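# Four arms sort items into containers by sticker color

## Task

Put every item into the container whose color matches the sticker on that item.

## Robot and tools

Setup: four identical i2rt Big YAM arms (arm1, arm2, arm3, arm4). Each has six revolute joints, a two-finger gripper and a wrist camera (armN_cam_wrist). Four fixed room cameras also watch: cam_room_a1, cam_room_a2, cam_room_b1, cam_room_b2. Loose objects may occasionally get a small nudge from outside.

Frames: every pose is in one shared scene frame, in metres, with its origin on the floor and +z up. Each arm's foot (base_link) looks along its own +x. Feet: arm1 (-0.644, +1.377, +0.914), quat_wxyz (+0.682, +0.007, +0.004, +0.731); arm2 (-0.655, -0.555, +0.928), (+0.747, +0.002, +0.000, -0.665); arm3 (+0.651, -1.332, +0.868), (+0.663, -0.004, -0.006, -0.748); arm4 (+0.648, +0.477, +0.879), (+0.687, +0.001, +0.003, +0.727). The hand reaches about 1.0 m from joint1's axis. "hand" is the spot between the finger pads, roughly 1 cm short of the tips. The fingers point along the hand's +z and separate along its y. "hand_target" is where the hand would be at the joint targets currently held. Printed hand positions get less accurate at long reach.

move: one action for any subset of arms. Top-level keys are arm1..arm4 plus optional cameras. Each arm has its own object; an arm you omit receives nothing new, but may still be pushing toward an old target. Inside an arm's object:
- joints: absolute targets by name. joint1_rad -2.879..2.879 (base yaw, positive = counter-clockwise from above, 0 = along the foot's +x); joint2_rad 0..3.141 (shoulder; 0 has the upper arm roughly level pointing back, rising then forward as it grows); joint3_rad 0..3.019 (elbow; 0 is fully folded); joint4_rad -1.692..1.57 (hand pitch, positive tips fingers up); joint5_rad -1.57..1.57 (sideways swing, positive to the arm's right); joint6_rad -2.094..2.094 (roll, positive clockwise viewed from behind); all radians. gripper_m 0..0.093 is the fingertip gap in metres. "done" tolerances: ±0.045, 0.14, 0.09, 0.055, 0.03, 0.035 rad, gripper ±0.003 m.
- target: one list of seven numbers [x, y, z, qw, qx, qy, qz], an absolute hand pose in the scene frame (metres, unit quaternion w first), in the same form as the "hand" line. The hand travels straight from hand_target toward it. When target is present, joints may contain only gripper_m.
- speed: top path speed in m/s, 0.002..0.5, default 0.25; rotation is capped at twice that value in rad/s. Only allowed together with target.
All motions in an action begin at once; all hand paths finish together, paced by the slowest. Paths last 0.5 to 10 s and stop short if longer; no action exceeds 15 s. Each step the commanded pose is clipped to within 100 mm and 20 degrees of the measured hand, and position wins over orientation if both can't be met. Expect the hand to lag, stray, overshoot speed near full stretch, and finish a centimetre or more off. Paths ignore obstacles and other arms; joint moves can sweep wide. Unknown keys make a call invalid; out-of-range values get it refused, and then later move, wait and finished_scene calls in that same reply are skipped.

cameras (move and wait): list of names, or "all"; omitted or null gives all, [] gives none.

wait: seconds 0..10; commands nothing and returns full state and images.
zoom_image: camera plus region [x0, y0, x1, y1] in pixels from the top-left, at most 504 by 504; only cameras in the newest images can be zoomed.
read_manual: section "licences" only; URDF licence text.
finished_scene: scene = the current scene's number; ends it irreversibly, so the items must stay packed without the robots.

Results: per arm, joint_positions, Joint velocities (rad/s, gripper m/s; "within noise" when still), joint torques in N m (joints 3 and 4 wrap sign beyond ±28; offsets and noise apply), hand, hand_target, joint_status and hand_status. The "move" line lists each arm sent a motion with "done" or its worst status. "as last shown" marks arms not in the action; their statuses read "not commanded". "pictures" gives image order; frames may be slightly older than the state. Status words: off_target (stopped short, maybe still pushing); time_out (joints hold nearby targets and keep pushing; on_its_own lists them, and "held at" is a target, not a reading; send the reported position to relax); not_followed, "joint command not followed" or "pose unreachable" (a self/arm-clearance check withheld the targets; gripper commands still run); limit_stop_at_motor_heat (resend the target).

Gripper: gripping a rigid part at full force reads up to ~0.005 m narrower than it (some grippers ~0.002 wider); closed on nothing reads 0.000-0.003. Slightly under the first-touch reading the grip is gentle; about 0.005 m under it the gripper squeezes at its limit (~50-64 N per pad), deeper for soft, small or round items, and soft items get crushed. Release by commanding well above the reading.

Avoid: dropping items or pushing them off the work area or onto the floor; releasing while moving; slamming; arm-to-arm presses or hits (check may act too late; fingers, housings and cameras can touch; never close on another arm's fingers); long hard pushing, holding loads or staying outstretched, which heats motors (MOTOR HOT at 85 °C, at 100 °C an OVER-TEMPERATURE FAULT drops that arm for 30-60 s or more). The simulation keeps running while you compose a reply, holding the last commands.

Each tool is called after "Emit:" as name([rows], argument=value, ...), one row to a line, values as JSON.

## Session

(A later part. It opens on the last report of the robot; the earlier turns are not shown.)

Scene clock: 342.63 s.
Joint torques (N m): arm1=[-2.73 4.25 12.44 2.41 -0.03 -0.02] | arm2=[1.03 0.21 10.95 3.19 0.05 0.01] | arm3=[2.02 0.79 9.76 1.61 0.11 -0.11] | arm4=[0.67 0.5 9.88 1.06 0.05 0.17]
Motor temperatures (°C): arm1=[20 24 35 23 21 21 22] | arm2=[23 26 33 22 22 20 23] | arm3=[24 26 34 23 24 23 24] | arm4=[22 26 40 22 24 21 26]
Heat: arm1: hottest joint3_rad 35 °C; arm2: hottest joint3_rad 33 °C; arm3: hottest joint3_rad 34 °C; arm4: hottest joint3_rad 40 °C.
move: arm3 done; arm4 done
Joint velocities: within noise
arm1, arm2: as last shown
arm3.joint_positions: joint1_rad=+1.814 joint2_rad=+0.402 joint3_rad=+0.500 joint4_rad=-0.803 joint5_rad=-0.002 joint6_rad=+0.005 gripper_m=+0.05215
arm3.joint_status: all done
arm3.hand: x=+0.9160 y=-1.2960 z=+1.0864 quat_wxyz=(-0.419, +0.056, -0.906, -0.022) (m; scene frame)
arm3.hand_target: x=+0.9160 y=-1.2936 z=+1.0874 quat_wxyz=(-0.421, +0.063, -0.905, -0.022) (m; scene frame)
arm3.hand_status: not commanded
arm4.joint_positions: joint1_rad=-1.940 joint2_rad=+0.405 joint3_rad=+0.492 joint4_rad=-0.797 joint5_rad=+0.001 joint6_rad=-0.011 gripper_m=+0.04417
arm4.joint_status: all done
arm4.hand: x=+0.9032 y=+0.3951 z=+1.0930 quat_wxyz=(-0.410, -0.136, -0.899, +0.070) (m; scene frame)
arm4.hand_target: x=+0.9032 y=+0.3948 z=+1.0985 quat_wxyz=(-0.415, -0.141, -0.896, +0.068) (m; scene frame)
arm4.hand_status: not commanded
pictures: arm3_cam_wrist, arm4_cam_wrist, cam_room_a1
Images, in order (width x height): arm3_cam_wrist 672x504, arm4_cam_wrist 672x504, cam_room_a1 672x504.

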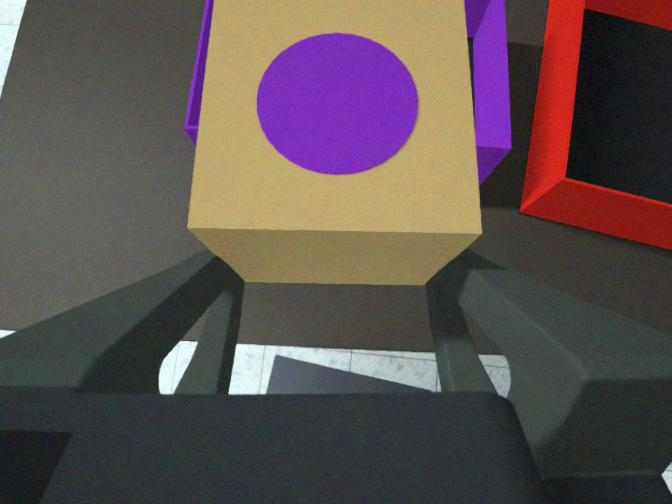

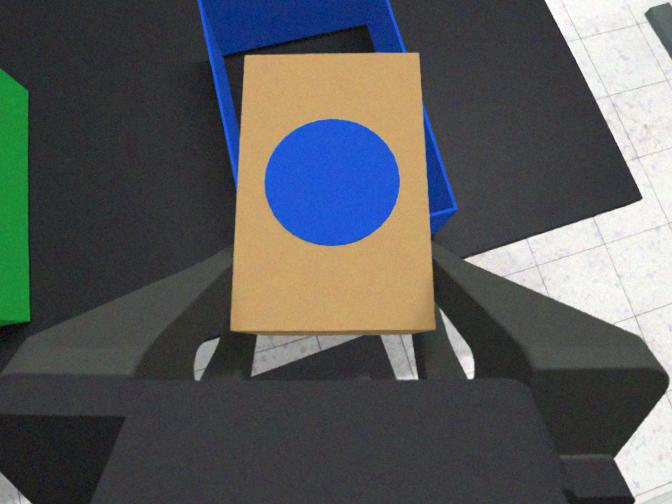

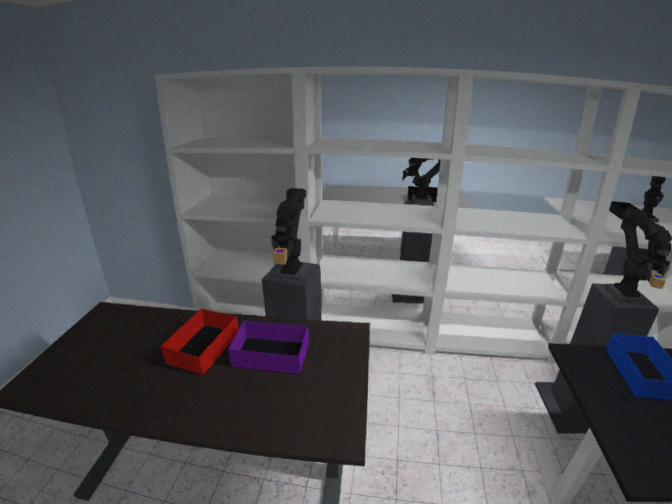

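Emit:
move(arm3={"target": [1.195, -1.26, 0.95, 0.4375, -0.0588, 0.8969, 0.0287], "speed": 0.2}, arm4={"target": [1.12, 0.323, 0.95, 0.4017, 0.1437, 0.9022, -0.0640], "speed": 0.2}, cameras=["arm3_cam_wrist","arm4_cam_wrist","cam_room_a1","cam_room_a2"])

Scene clock: 351.70 s.
Joint torques (N m): arm1=[-2.55 3.55 12.53 2.47 -0.06 0.04] | arm2=[0.97 0.09 10.97 3.15 0.05 0] | arm3=[1.32 -13.39 10.5 2.36 -0.07 -0.02] | arm4=[1.03 -10.46 9.42 1.85 -0.02 0.16]
Motor temperatures (°C): arm1=[20 24 35 23 21 21 21] | arm2=[23 26 34 22 22 20 23] | arm3=[24 25 34 23 24 23 24] | arm4=[22 26 39 22 24 21 26]
Heat: arm1: hottest joint3_rad 35 °C; arm2: hottest joint3_rad 34 °C; arm3: hottest joint3_rad 34 °C; arm4: hottest joint3_rad 39 °C.
move: arm3 off_target; arm4 off_target
Joint velocities: within noise
arm1, arm2: as last shown
arm3.joint_positions: joint1_rad=+1.814 joint2_rad=+1.569 joint3_rad=+0.718 joint4_rad=+0.119 joint5_rad=-0.010 joint6_rad=+0.005 gripper_m=+0.05215
arm3.joint_status: not commanded
arm3.hand: x=+1.1709 y=-1.2655 z=+0.9253 quat_wxyz=(-0.407, +0.058, -0.911, -0.024) (m; scene frame)
arm3.hand_target: x=+1.1933 y=-1.2601 z=+0.9507 quat_wxyz=(-0.437, +0.059, -0.897, -0.029) (m; scene frame)
arm3.hand_status: off_target (0.035 m and 3.9 deg from the pose sent, 0.313 m and 2.6 deg at the start)
arm4.joint_positions: joint1_rad=-1.940 joint2_rad=+1.458 joint3_rad=+0.611 joint4_rad=+0.061 joint5_rad=-0.001 joint6_rad=-0.011 gripper_m=+0.04417
arm4.joint_status: not commanded
arm4.hand: x=+1.0983 y=+0.3316 z=+0.9314 quat_wxyz=(-0.375, -0.138, -0.914, +0.063) (m; scene frame)
arm4.hand_target: x=+1.1186 y=+0.3234 z=+0.9507 quat_wxyz=(-0.402, -0.144, -0.902, +0.064) (m; scene frame)
arm4.hand_status: off_target (0.030 m and 3.4 deg from the pose sent, 0.270 m and 1.4 deg at the start)
pictures: arm3_cam_wrist, arm4_cam_wrist, cam_room_a1, cam_room_a2
Images, in order (width x height): arm3_cam_wrist 672x504, arm4_cam_wrist 672x504, cam_room_a1 672x504, cam_room_a2 672x504.

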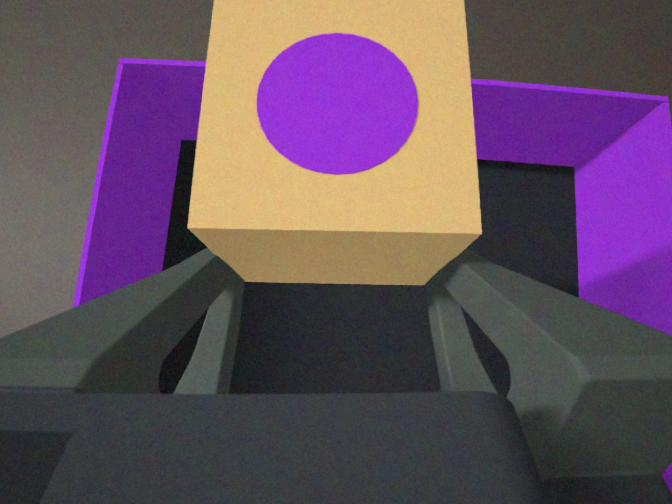

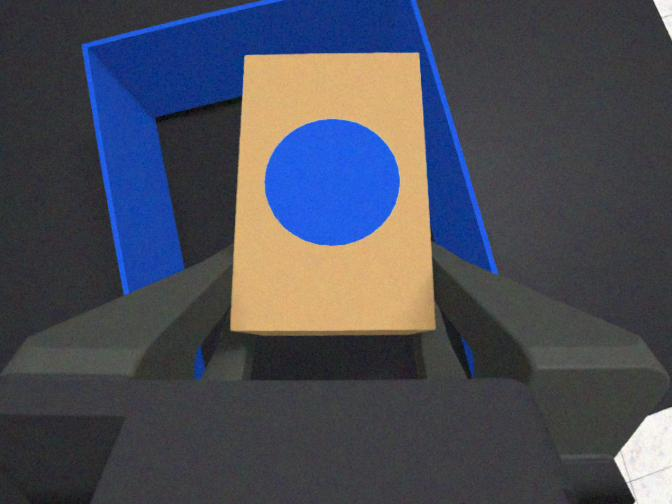

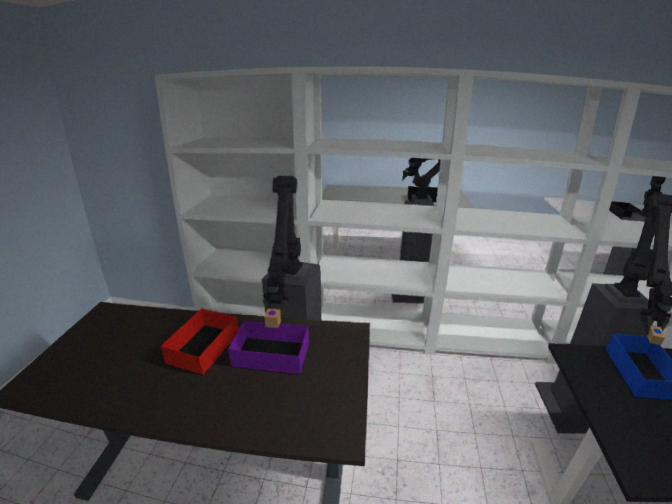

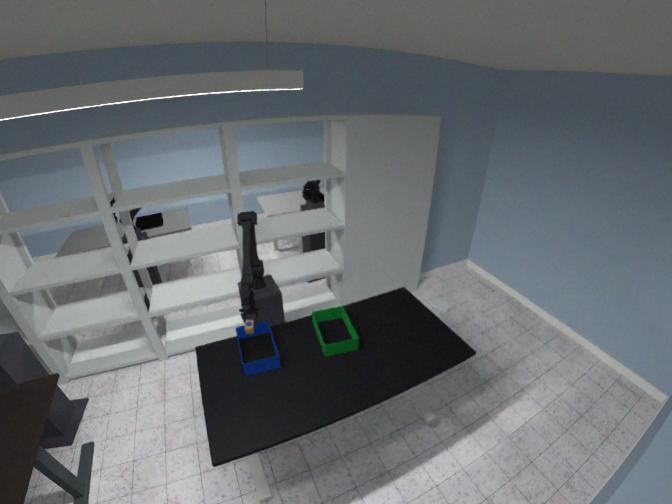

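Emit:
move(arm3={"target": [1.203, -1.285, 0.88, 0.4375, -0.0588, 0.8969, 0.0287], "speed": 0.1}, arm4={"target": [1.11, 0.344, 0.88, 0.4017, 0.1437, 0.9022, -0.0640], "speed": 0.1}, cameras=["arm3_cam_wrist","arm4_cam_wrist","cam_room_a1","cam_room_a2"])

Emit:
zoom_image(camera="cam_room_a1", region=[200, 260, 360, 400])

Emit:
zoom_image(camera="cam_room_a2", region=[190, 280, 320, 400])

Scene clock: 373.13 s.
Joint torques (N m): arm1=[-2.37 3.43 12.48 2.4 -0.04 -0.01] | arm2=[0.91 0.21 10.96 3.14 0.06 0.01] | arm3=[0.26 -14.15 7.41 2.41 -0.11 -0.14] | arm4=[0.97 -10.99 5.09 1.95 0.24 0.18]
Motor temperatures (°C): arm1=[20 24 35 23 21 21 21] | arm2=[23 25 34 22 22 20 23] | arm3=[24 25 33 23 24 23 24] | arm4=[22 25 38 22 24 21 26]
Heat: arm1: hottest joint3_rad 35 °C; arm2: hottest joint3_rad 34 °C; arm3: hottest joint3_rad 33 °C; arm4: hottest joint3_rad 38 °C.
move: arm3 off_target; arm4 done
Joint velocities: within noise
arm1, arm2: as last shown
arm3.joint_positions: joint1_rad=+1.771 joint2_rad=+1.759 joint3_rad=+0.718 joint4_rad=+0.335 joint5_rad=-0.056 joint6_rad=-0.021 gripper_m=+0.05215
arm3.joint_status: not commanded
arm3.hand: x=+1.1881 y=-1.2798 z=+0.8684 quat_wxyz=(-0.418, +0.060, -0.906, -0.031) (m; scene frame)
arm3.hand_target: x=+1.2024 y=-1.2852 z=+0.8802 quat_wxyz=(-0.437, +0.059, -0.897, -0.028) (m; scene frame)
arm3.hand_status: off_target (0.020 m and 2.5 deg from the pose sent, 0.059 m and 3.9 deg at the start)
arm4.joint_positions: joint1_rad=-1.902 joint2_rad=+1.633 joint3_rad=+0.562 joint4_rad=+0.327 joint5_rad=+0.028 joint6_rad=+0.021 gripper_m=+0.04417
arm4.joint_status: not commanded
arm4.hand: x=+1.1058 y=+0.3429 z=+0.8799 quat_wxyz=(-0.395, -0.140, -0.906, +0.065) (m; scene frame)
arm4.hand_target: x=+1.1099 y=+0.3440 z=+0.8801 quat_wxyz=(-0.402, -0.144, -0.902, +0.064) (m; scene frame)
arm4.hand_status: done (0.004 m and 1.0 deg from the pose sent, 0.054 m and 3.4 deg at the start)
pictures: arm3_cam_wrist, arm4_cam_wrist, cam_room_a1, cam_room_a2
Images, in order (width x height): arm3_cam_wrist 672x504, arm4_cam_wrist 672x504, cam_room_a1 672x504, cam_room_a2 672x504.

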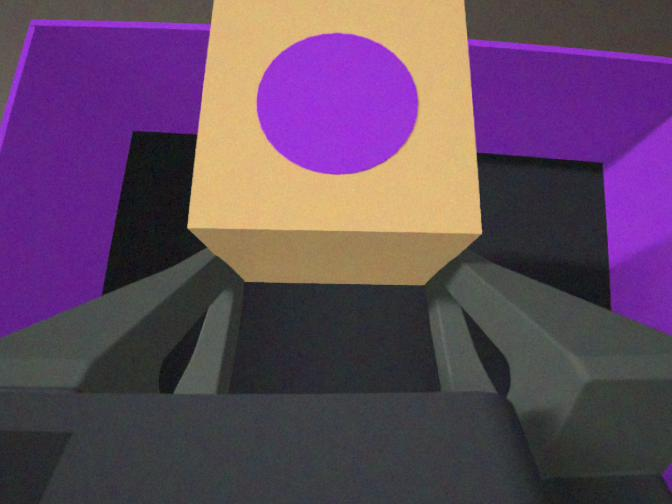

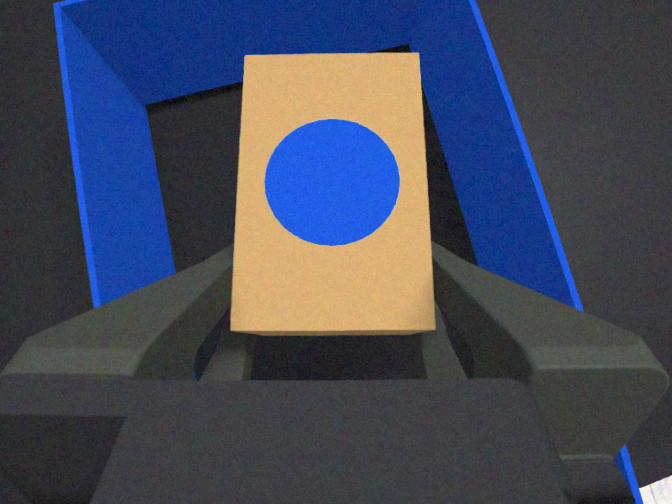

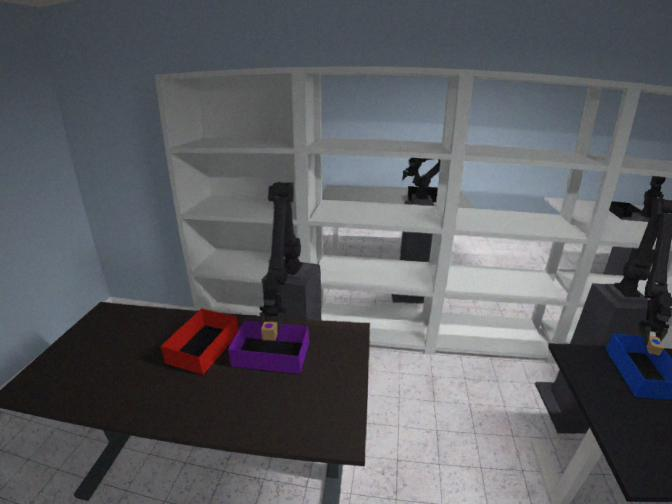

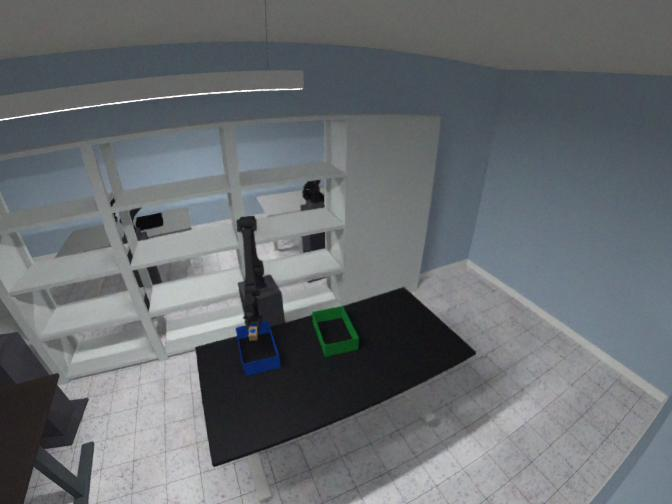

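Scaled by 3.150.

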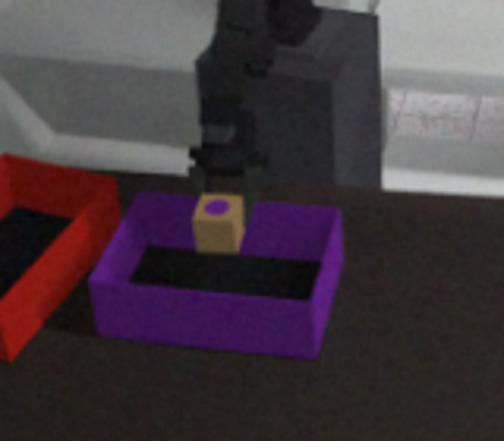

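Scaled by 3.877.

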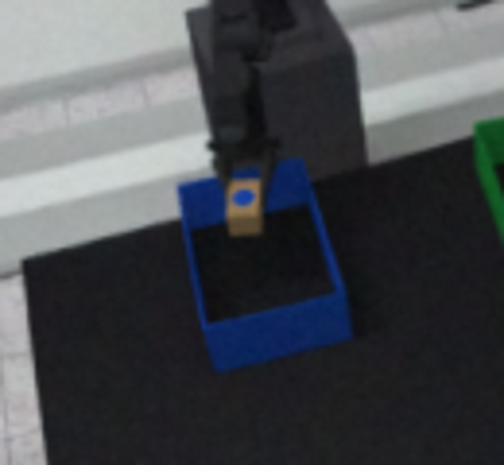

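Emit:
move(arm3={"target": [1.206, -1.285, 0.82, 0.4375, -0.0588, 0.8969, 0.0287], "speed": 0.08}, arm4={"target": [1.12, 0.343, 0.82, 0.4017, 0.1437, 0.9022, -0.0640], "speed": 0.08}, cameras=["arm3_cam_wrist","arm4_cam_wrist","cam_room_a1","cam_room_a2"])

Emit:
zoom_image(camera="cam_room_a1", region=[200, 260, 360, 400])

Emit:
zoom_image(camera="cam_room_a2", region=[190, 280, 320, 400])

Scene clock: 378.63 s.
Joint torques (N m): arm1=[-2.37 3.55 12.31 2.25 -0.01 -0.01] | arm2=[0.97 0.15 10.96 3.14 0.05 0] | arm3=[0.44 -15.09 6.57 2.4 -0.06 -0.11] | arm4=[1.26 -12.63 5.26 1.94 0.26 0.2]
Motor temperatures (°C): arm1=[20 24 35 23 21 21 21] | arm2=[23 25 35 22 22 20 23] | arm3=[24 25 33 23 24 23 24] | arm4=[22 25 37 22 24 21 26]
Heat: arm1: hottest joint3_rad 35 °C; arm2: hottest joint3_rad 35 °C; arm3: hottest joint3_rad 33 °C; arm4: hottest joint3_rad 37 °C.
move: arm3 off_target; arm4 off_target
Joint velocities: within noise
arm1, arm2: as last shown
arm3.joint_positions: joint1_rad=+1.771 joint2_rad=+1.936 joint3_rad=+0.718 joint4_rad=+0.507 joint5_rad=-0.056 joint6_rad=-0.021 gripper_m=+0.05215
arm3.joint_status: not commanded
arm3.hand: x=+1.1875 y=-1.2807 z=+0.8087 quat_wxyz=(-0.416, +0.060, -0.907, -0.031) (m; scene frame)
arm3.hand_target: x=+1.2053 y=-1.2852 z=+0.8205 quat_wxyz=(-0.437, +0.059, -0.897, -0.028) (m; scene frame)
arm3.hand_status: off_target (0.022 m and 2.7 deg from the pose sent, 0.052 m and 2.5 deg at the start)
arm4.joint_positions: joint1_rad=-1.898 joint2_rad=+1.856 joint3_rad=+0.562 joint4_rad=+0.527 joint5_rad=+0.032 joint6_rad=+0.025 gripper_m=+0.04417
arm4.joint_status: not commanded
arm4.hand: x=+1.1037 y=+0.3444 z=+0.8141 quat_wxyz=(-0.384, -0.141, -0.910, +0.064) (m; scene frame)
arm4.hand_target: x=+1.1195 y=+0.3433 z=+0.8203 quat_wxyz=(-0.401, -0.144, -0.902, +0.064) (m; scene frame)
arm4.hand_status: off_target (0.017 m and 2.2 deg from the pose sent, 0.061 m and 1.0 deg at the start)
pictures: arm3_cam_wrist, arm4_cam_wrist, cam_room_a1, cam_room_a2
Images, in order (width x height): arm3_cam_wrist 672x504, arm4_cam_wrist 672x504, cam_room_a1 672x504, cam_room_a2 672x504.

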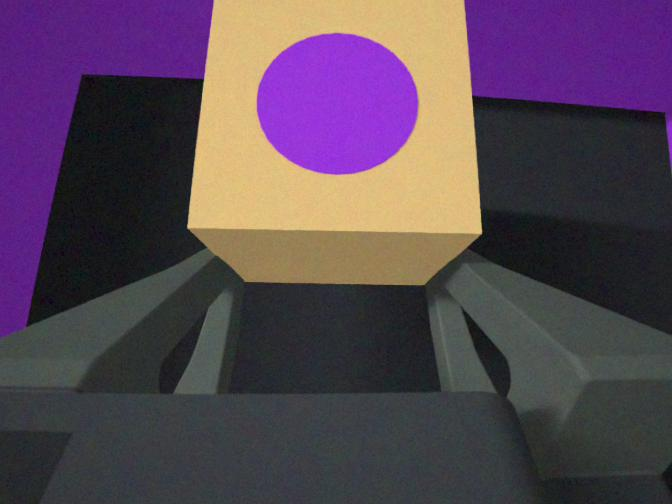

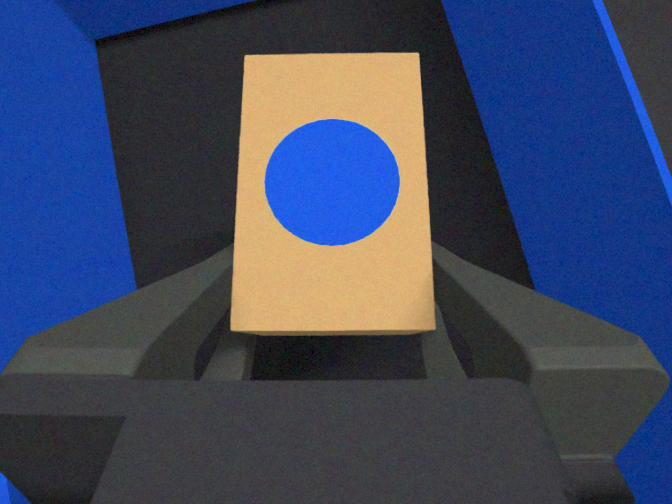

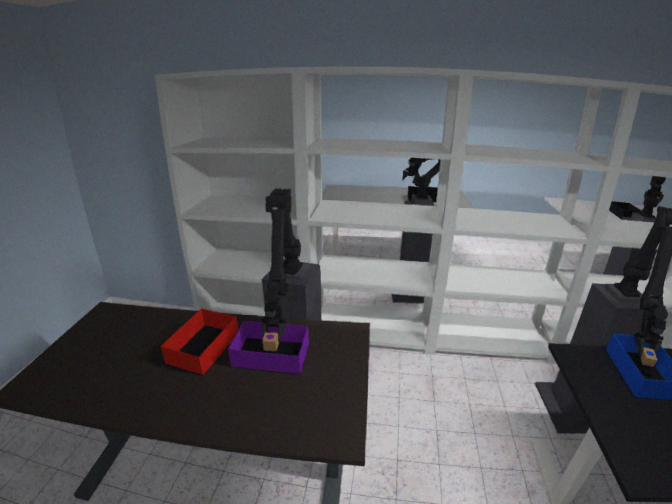

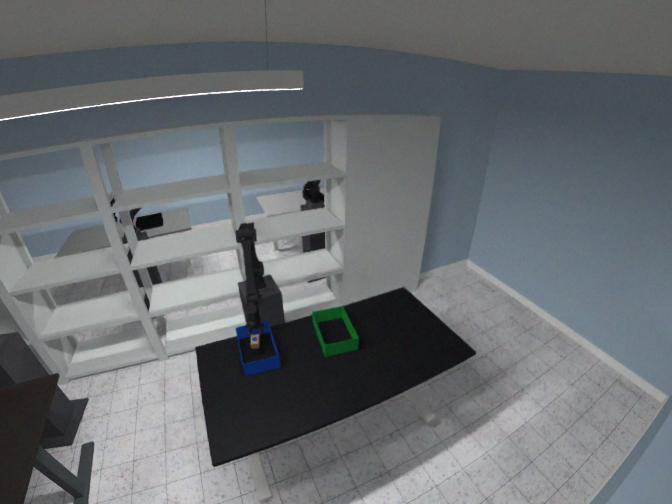

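Scaled by 3.150.

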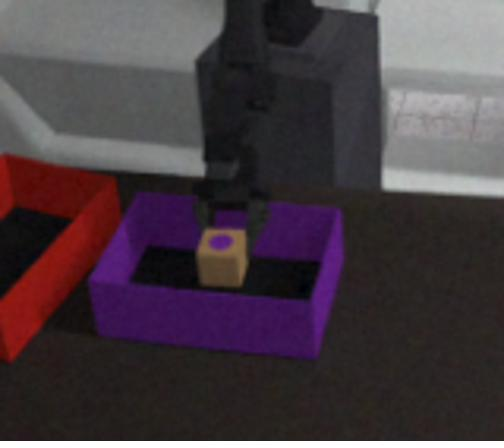

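Scaled by 3.877.

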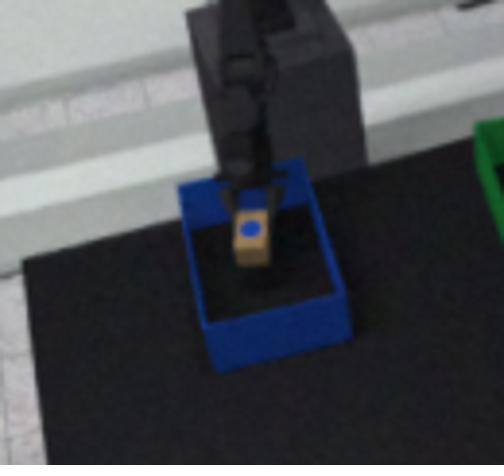

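Emit:
move(arm3={"target": [1.206, -1.285, 0.785, 0.4375, -0.0588, 0.8969, 0.0287], "speed": 0.06}, arm4={"target": [1.12, 0.343, 0.780, 0.4017, 0.1437, 0.9022, -0.0640], "speed": 0.06}, cameras=[])

Emit:
move(arm3={"target": [1.206, -1.285, 0.77, 0.4375, -0.0588, 0.8969, 0.0287], "speed": 0.03}, arm4={"target": [1.12, 0.343, 0.762, 0.4017, 0.1437, 0.9022, -0.0640], "speed": 0.03}, cameras=["arm3_cam_wrist","arm4_cam_wrist","cam_room_a1","cam_room_a2"])

Emit:
zoom_image(camera="cam_room_a1", region=[200, 260, 360, 400])

Emit:
zoom_image(camera="cam_room_a2", region=[190, 280, 320, 400])

Scene clock: 388.00 s.
Joint torques (N m): arm1=[-2.84 3.49 12.3 2.44 -0.05 -0.02] | arm2=[0.97 0.21 10.99 3.17 0.05 0.01] | arm3=[0.32 -14.86 5.37 2.28 0 -0.12] | arm4=[1.14 -12.63 3.77 1.95 0.25 0.19]
Motor temperatures (°C): arm1=[20 24 35 23 21 21 21] | arm2=[23 25 35 22 22 20 23] | arm3=[24 25 32 23 24 23 25] | arm4=[22 24 37 22 24 21 26]
Heat: arm1: hottest joint3_rad 35 °C; arm2: hottest joint3_rad 35 °C; arm3: hottest joint3_rad 32 °C; arm4: hottest joint3_rad 37 °C.
move: arm3 off_target; arm4 off_target
Joint velocities: within noise
arm1, arm2: as last shown
arm3.joint_positions: joint1_rad=+1.771 joint2_rad=+2.033 joint3_rad=+0.741 joint4_rad=+0.605 joint5_rad=-0.057 joint6_rad=-0.019 gripper_m=+0.05215
arm3.joint_status: not commanded
arm3.hand: x=+1.1949 y=-1.2804 z=+0.7833 quat_wxyz=(-0.426, +0.059, -0.902, -0.032) (m; scene frame)
arm3.hand_target: x=+1.2057 y=-1.2851 z=+0.7851 quat_wxyz=(-0.437, +0.059, -0.897, -0.029) (m; scene frame)
arm3.hand_status: off_target (0.012 m and 1.5 deg from the pose sent, 0.030 m and 2.7 deg at the start)
arm4.joint_positions: joint1_rad=-1.898 joint2_rad=+1.997 joint3_rad=+0.585 joint4_rad=+0.655 joint5_rad=+0.032 joint6_rad=+0.025 gripper_m=+0.04417
arm4.joint_status: not commanded
arm4.hand: x=+1.1076 y=+0.3432 z=+0.7783 quat_wxyz=(-0.389, -0.141, -0.908, +0.065) (m; scene frame)
arm4.hand_target: x=+1.1197 y=+0.3432 z=+0.7802 quat_wxyz=(-0.402, -0.144, -0.902, +0.064) (m; scene frame)
arm4.hand_status: off_target (0.013 m and 1.7 deg from the pose sent, 0.038 m and 2.2 deg at the start)
pictures: none
No camera images: "cameras" was empty.

Scene clock: 389.10 s.
Joint torques (N m): arm1=[-2.2 3.08 12.41 2.28 -0.06 0.01] | arm2=[1.03 0.15 10.96 3.12 0.05 0.02] | arm3=[0.5 -13.92 4.51 2.03 0.01 -0.12] | arm4=[1.38 -12.81 3.32 1.95 0.23 0.13]
Motor temperatures (°C): arm1=[20 24 35 23 21 21 21] | arm2=[23 25 35 22 22 20 23] | arm3=[24 25 32 23 24 23 25] | arm4=[22 24 36 22 24 21 26]
Heat: arm1: hottest joint3_rad 35 °C; arm2: hottest joint3_rad 35 °C; arm3: hottest joint3_rad 32 °C; arm4: hottest joint3_rad 36 °C.
move: arm3 off_target; arm4 done
Joint velocities: within noise
arm1, arm2: as last shown
arm3.joint_positions: joint1_rad=+1.771 joint2_rad=+2.067 joint3_rad=+0.758 joint4_rad=+0.650 joint5_rad=-0.057 joint6_rad=-0.019 gripper_m=+0.05215
arm3.joint_status: not commanded
arm3.hand: x=+1.2036 y=-1.2797 z=+0.7793 quat_wxyz=(-0.439, +0.060, -0.896, -0.032) (m; scene frame)
arm3.hand_target: x=+1.2057 y=-1.2850 z=+0.7702 quat_wxyz=(-0.437, +0.059, -0.897, -0.029) (m; scene frame)
arm3.hand_status: off_target (0.011 m and 0.5 deg from the pose sent, 0.018 m and 1.4 deg at the start)
arm4.joint_positions: joint1_rad=-1.898 joint2_rad=+2.060 joint3_rad=+0.600 joint4_rad=+0.707 joint5_rad=+0.033 joint6_rad=+0.025 gripper_m=+0.04417
arm4.joint_status: not commanded
arm4.hand: x=+1.1096 y=+0.3425 z=+0.7625 quat_wxyz=(-0.391, -0.141, -0.907, +0.065) (m; scene frame)
arm4.hand_target: x=+1.1197 y=+0.3431 z=+0.7622 quat_wxyz=(-0.402, -0.144, -0.902, +0.064) (m; scene frame)
arm4.hand_status: done (0.010 m and 1.4 deg from the pose sent, 0.021 m and 1.7 deg at the start)
pictures: arm3_cam_wrist, arm4_cam_wrist, cam_room_a1, cam_room_a2
Images, in order (width x height): arm3_cam_wrist 672x504, arm4_cam_wrist 672x504, cam_room_a1 672x504, cam_room_a2 672x504.

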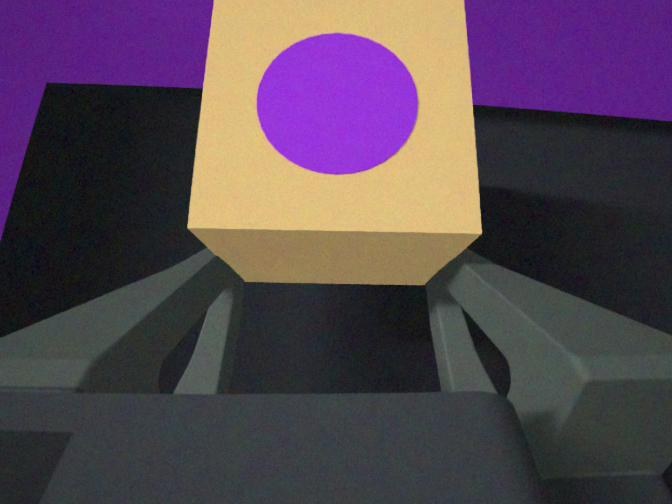

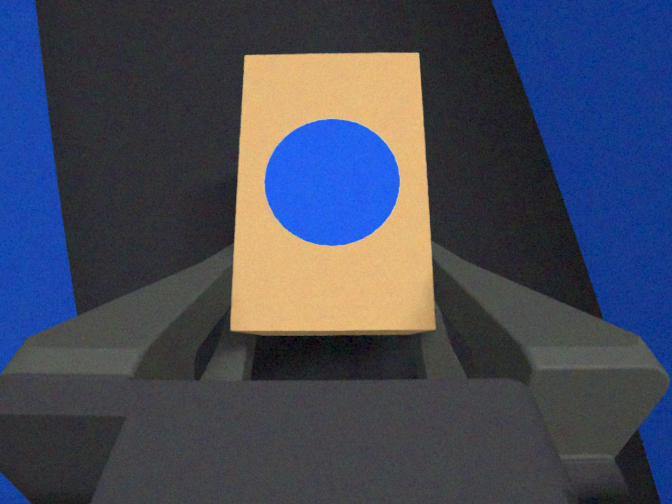

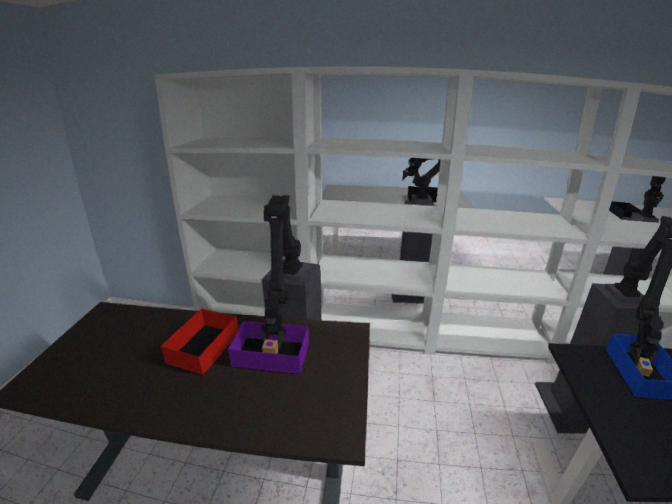

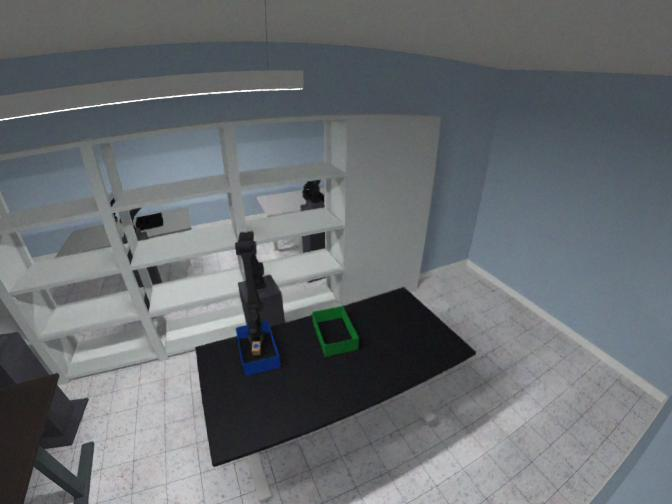

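Scaled by 3.150.

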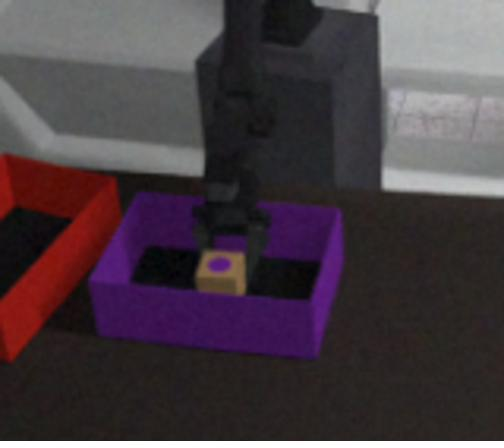

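Scaled by 3.877.

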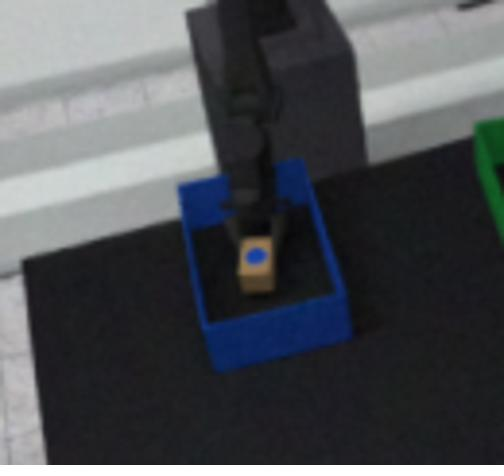

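Emit:
move(arm3={"target": [1.20, -1.285, 0.758, 0.4375, -0.0588, 0.8969, 0.0287], "speed": 0.03}, arm4={"target": [1.12, 0.343, 0.750, 0.4017, 0.1437, 0.9022, -0.0640], "speed": 0.03}, cameras=["arm3_cam_wrist","arm4_cam_wrist"])

Emit:
move(arm3={"target": [1.20, -1.285, 0.749, 0.4375, -0.0588, 0.8969, 0.0287], "speed": 0.03}, arm4={"target": [1.12, 0.343, 0.741, 0.4017, 0.1437, 0.9022, -0.0640], "speed": 0.03}, cameras=["arm3_cam_wrist","arm4_cam_wrist"])

Scene clock: 395.27 s.
Joint torques (N m): arm1=[-2.43 3.55 12.41 2.48 -0.01 -0.04] | arm2=[1.03 0.15 10.97 3.11 0.05 0.01] | arm3=[0.44 -12.81 3.52 1.68 0.05 -0.11] | arm4=[1.67 -13.04 2.95 1.92 0.25 0.18]
Motor temperatures (°C): arm1=[20 24 35 23 21 21 21] | arm2=[23 25 35 22 22 20 23] | arm3=[24 25 31 23 24 23 25] | arm4=[22 24 35 22 24 21 26]
Heat: arm1: hottest joint3_rad 35 °C; arm2: hottest joint3_rad 35 °C; arm3: hottest joint3_rad 31 °C; arm4: hottest joint3_rad 35 °C.
move: arm3 off_target; arm4 done
Joint velocities: within noise
arm1.joint_positions: joint1_rad=-2.247 joint2_rad=+0.304 joint3_rad=+0.394 joint4_rad=-0.821 joint5_rad=-0.006 joint6_rad=-0.006 gripper_m=+0.08493
arm1.joint_status: not commanded
arm1.hand: x=-0.4400 y=+1.2377 z=+1.0897 quat_wxyz=(-0.383, -0.269, -0.875, +0.122) (m; scene frame)
arm1.hand_target: x=-0.4382 y=+1.2334 z=+1.0974 quat_wxyz=(-0.395, -0.269, -0.869, +0.129) (m; scene frame)
arm1.hand_status: not commanded
arm2: as last shown
arm3.joint_positions: joint1_rad=+1.771 joint2_rad=+2.083 joint3_rad=+0.758 joint4_rad=+0.700 joint5_rad=-0.057 joint6_rad=-0.019 gripper_m=+0.05215
arm3.joint_status: not commanded
arm3.hand: x=+1.2074 y=-1.2794 z=+0.7803 quat_wxyz=(-0.454, +0.060, -0.888, -0.033) (m; scene frame)
arm3.hand_target: x=+1.1993 y=-1.2850 z=+0.7589 quat_wxyz=(-0.438, +0.059, -0.897, -0.029) (m; scene frame)
arm3.hand_status: off_target (0.024 m and 2.2 deg from the pose sent, 0.022 m and 0.5 deg at the start)
arm4.joint_positions: joint1_rad=-1.897 joint2_rad=+2.103 joint3_rad=+0.611 joint4_rad=+0.740 joint5_rad=+0.033 joint6_rad=+0.026 gripper_m=+0.04417
arm4.joint_status: not commanded
arm4.hand: x=+1.1105 y=+0.3424 z=+0.7510 quat_wxyz=(-0.391, -0.141, -0.907, +0.065) (m; scene frame)
arm4.hand_target: x=+1.1197 y=+0.3432 z=+0.7501 quat_wxyz=(-0.401, -0.144, -0.902, +0.064) (m; scene frame)
arm4.hand_status: done (0.010 m and 1.4 deg from the pose sent, 0.016 m and 1.4 deg at the start)
pictures: arm3_cam_wrist, arm4_cam_wrist
Images, in order (width x height): arm3_cam_wrist 672x504, arm4_cam_wrist 672x504.

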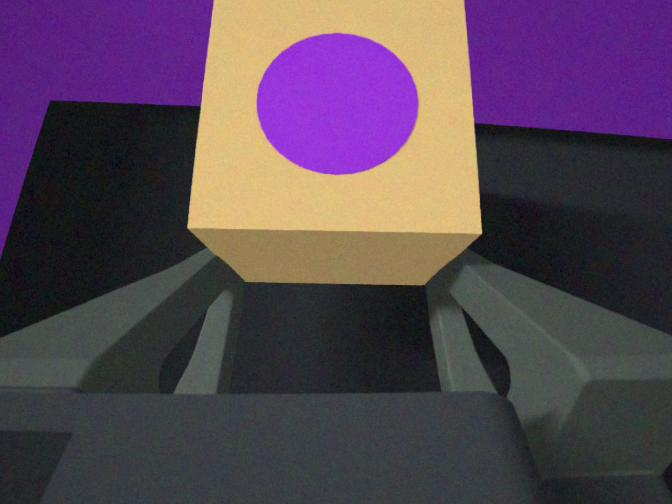

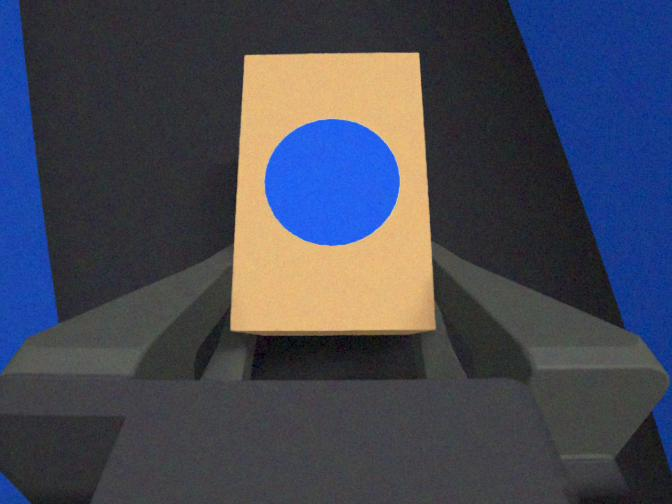

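Scene clock: 396.23 s.
Joint torques (N m): arm1=[-2.73 3.55 12.38 2.26 -0.04 -0.06] | arm2=[0.97 0.32 10.95 3.15 0.05 0.01] | arm3=[0.62 -12.1 2.89 1.55 0.06 -0.11] | arm4=[1.32 -13.1 2.81 1.95 0.26 0.16]
Motor temperatures (°C): arm1=[20 24 35 23 21 21 21] | arm2=[23 25 35 22 22 20 23] | arm3=[24 25 31 23 24 23 25] | arm4=[22 24 35 22 24 21 26]
Heat: arm1: hottest joint3_rad 35 °C; arm2: hottest joint3_rad 35 °C; arm3: hottest joint3_rad 31 °C; arm4: hottest joint3_rad 35 °C.
move: arm3 off_target; arm4 done
Joint velocities: within noise
arm1: as last shown
arm2.joint_positions: joint1_rad=+0.877 joint2_rad=+0.307 joint3_rad=+0.411 joint4_rad=-0.821 joint5_rad=+0.002 joint6_rad=-0.071 gripper_m=+0.08790
arm2.joint_status: not commanded
arm2.hand: x=-0.4492 y=-0.6909 z=+1.1157 quat_wxyz=(-0.393, -0.229, -0.881, +0.131) (m; scene frame)
arm2.hand_target: x=-0.4474 y=-0.6915 z=+1.1152 quat_wxyz=(-0.400, -0.224, -0.879, +0.135) (m; scene frame)
arm2.hand_status: not commanded
arm3.joint_positions: joint1_rad=+1.771 joint2_rad=+2.103 joint3_rad=+0.770 joint4_rad=+0.725 joint5_rad=-0.057 joint6_rad=-0.019 gripper_m=+0.05215
arm3.joint_status: not commanded
arm3.hand: x=+1.2127 y=-1.2790 z=+0.7782 quat_wxyz=(-0.462, +0.060, -0.884, -0.033) (m; scene frame)
arm3.hand_target: x=+1.1987 y=-1.2849 z=+0.7503 quat_wxyz=(-0.437, +0.059, -0.897, -0.029) (m; scene frame)
arm3.hand_status: off_target (0.032 m and 3.2 deg from the pose sent, 0.032 m and 2.2 deg at the start)
arm4.joint_positions: joint1_rad=-1.897 joint2_rad=+2.135 joint3_rad=+0.621 joint4_rad=+0.764 joint5_rad=+0.033 joint6_rad=+0.026 gripper_m=+0.04417
arm4.joint_status: not commanded
arm4.hand: x=+1.1116 y=+0.3420 z=+0.7428 quat_wxyz=(-0.392, -0.141, -0.907, +0.066) (m; scene frame)
arm4.hand_target: x=+1.1198 y=+0.3431 z=+0.7411 quat_wxyz=(-0.402, -0.144, -0.902, +0.064) (m; scene frame)
arm4.hand_status: done (0.009 m and 1.2 deg from the pose sent, 0.014 m and 1.3 deg at the start)
pictures: arm3_cam_wrist, arm4_cam_wrist
Images, in order (width x height): arm3_cam_wrist 672x504, arm4_cam_wrist 672x504.

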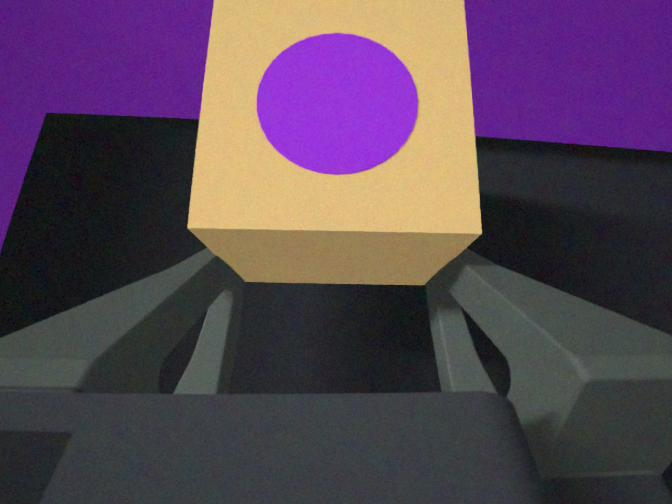

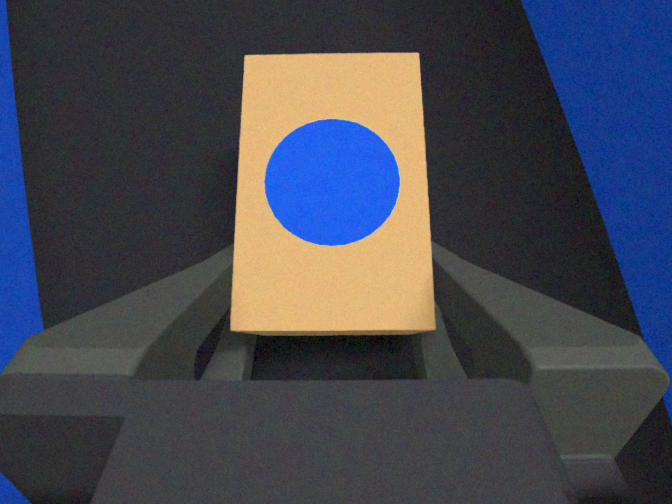

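Emit:
move(arm3={"target": [1.208, -1.281, 0.77, 0.4375, -0.0588, 0.8969, 0.0287], "speed": 0.03}, arm4={"target": [1.12, 0.343, 0.732, 0.4017, 0.1437, 0.9022, -0.0640], "speed": 0.03}, cameras=["arm3_cam_wrist","arm4_cam_wrist","cam_room_a1","cam_room_a2"])

Emit:
zoom_image(camera="cam_room_a1", region=[200, 260, 360, 400])

Emit:
zoom_image(camera="cam_room_a2", region=[190, 280, 320, 400])

Scene clock: 404.53 s.
Joint torques (N m): arm1=[-2.55 3.08 12.31 2.35 -0.04 -0.06] | arm2=[0.97 0.21 10.99 3.15 0.06 0.02] | arm3=[1.03 -16.44 3.58 0.88 0.11 -0.07] | arm4=[1.26 -12.51 2.3 1.68 0.27 0.15]
Motor temperatures (°C): arm1=[20 24 35 23 21 21 21] | arm2=[23 25 35 22 22 20 23] | arm3=[24 25 30 23 24 23 25] | arm4=[22 24 34 22 24 21 26]
Heat: arm1: hottest joint3_rad 35 °C; arm2: hottest joint3_rad 35 °C; arm3: hottest joint3_rad 30 °C; arm4: hottest joint3_rad 34 °C.
move: arm3 done; arm4 done
Joint velocities: within noise
arm1, arm2: as last shown
arm3.joint_positions: joint1_rad=+1.771 joint2_rad=+2.094 joint3_rad=+0.776 joint4_rad=+0.672 joint5_rad=-0.053 joint6_rad=-0.019 gripper_m=+0.05215
arm3.joint_status: not commanded
arm3.hand: x=+1.2102 y=-1.2800 z=+0.7741 quat_wxyz=(-0.445, +0.059, -0.893, -0.031) (m; scene frame)
arm3.hand_target: x=+1.2080 y=-1.2810 z=+0.7701 quat_wxyz=(-0.438, +0.059, -0.897, -0.029) (m; scene frame)
arm3.hand_status: done (0.005 m and 1.0 deg from the pose sent, 0.010 m and 3.2 deg at the start)
arm4.joint_positions: joint1_rad=-1.897 joint2_rad=+2.158 joint3_rad=+0.634 joint4_rad=+0.794 joint5_rad=+0.033 joint6_rad=+0.027 gripper_m=+0.04417
arm4.joint_status: not commanded
arm4.hand: x=+1.1172 y=+0.3405 z=+0.7399 quat_wxyz=(-0.401, -0.141, -0.903, +0.066) (m; scene frame)
arm4.hand_target: x=+1.1198 y=+0.3430 z=+0.7321 quat_wxyz=(-0.402, -0.144, -0.902, +0.064) (m; scene frame)
arm4.hand_status: done (0.009 m and 0.4 deg from the pose sent, 0.014 m and 1.2 deg at the start)
pictures: arm3_cam_wrist, arm4_cam_wrist, cam_room_a1, cam_room_a2
Images, in order (width x height): arm3_cam_wrist 672x504, arm4_cam_wrist 672x504, cam_room_a1 672x504, cam_room_a2 672x504.

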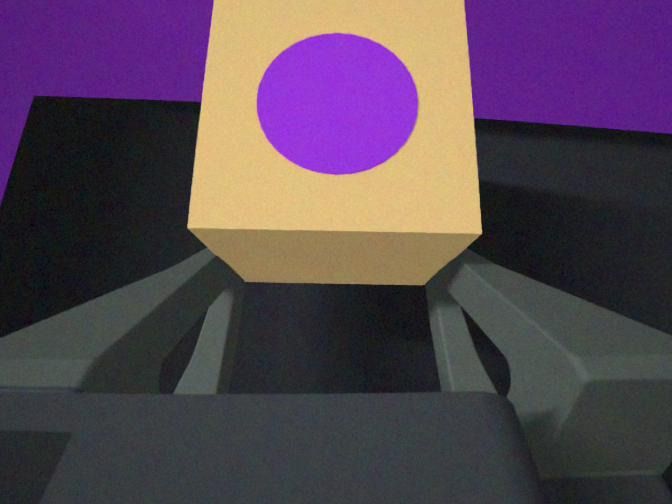

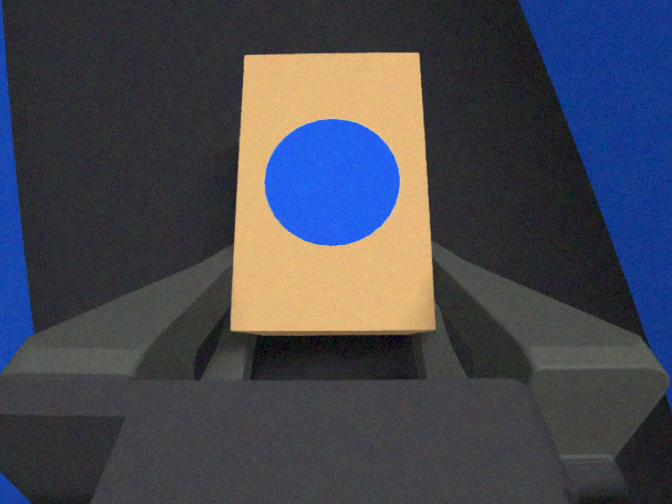

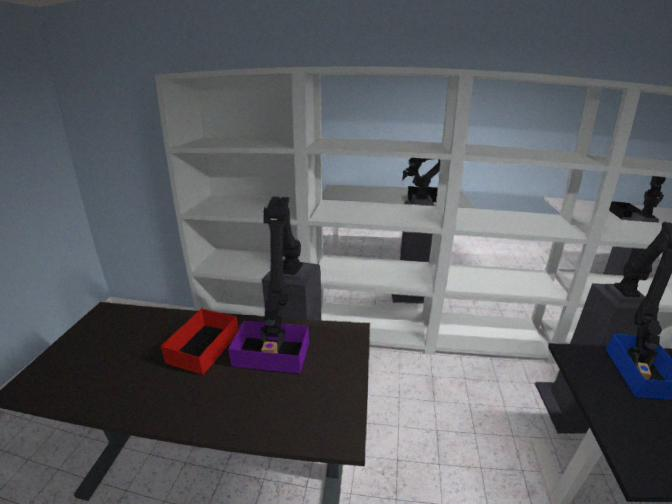

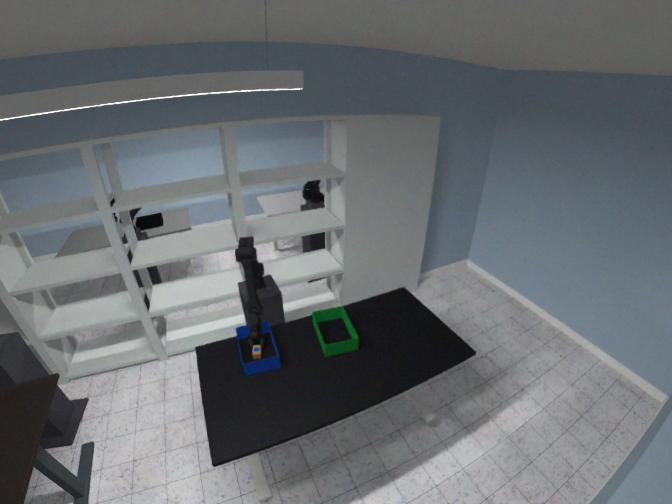

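Scaled by 3.150.

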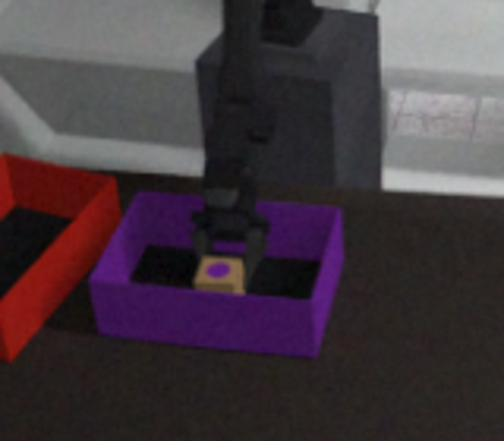

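Scaled by 3.877.

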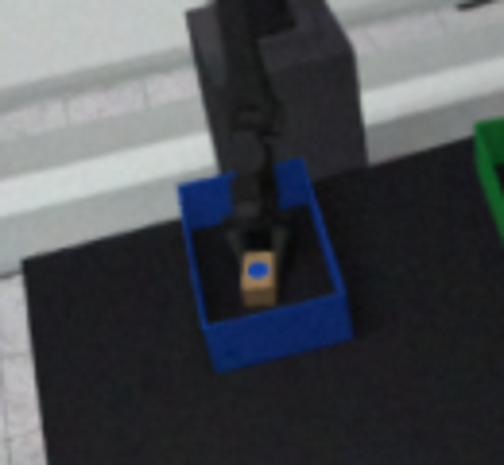

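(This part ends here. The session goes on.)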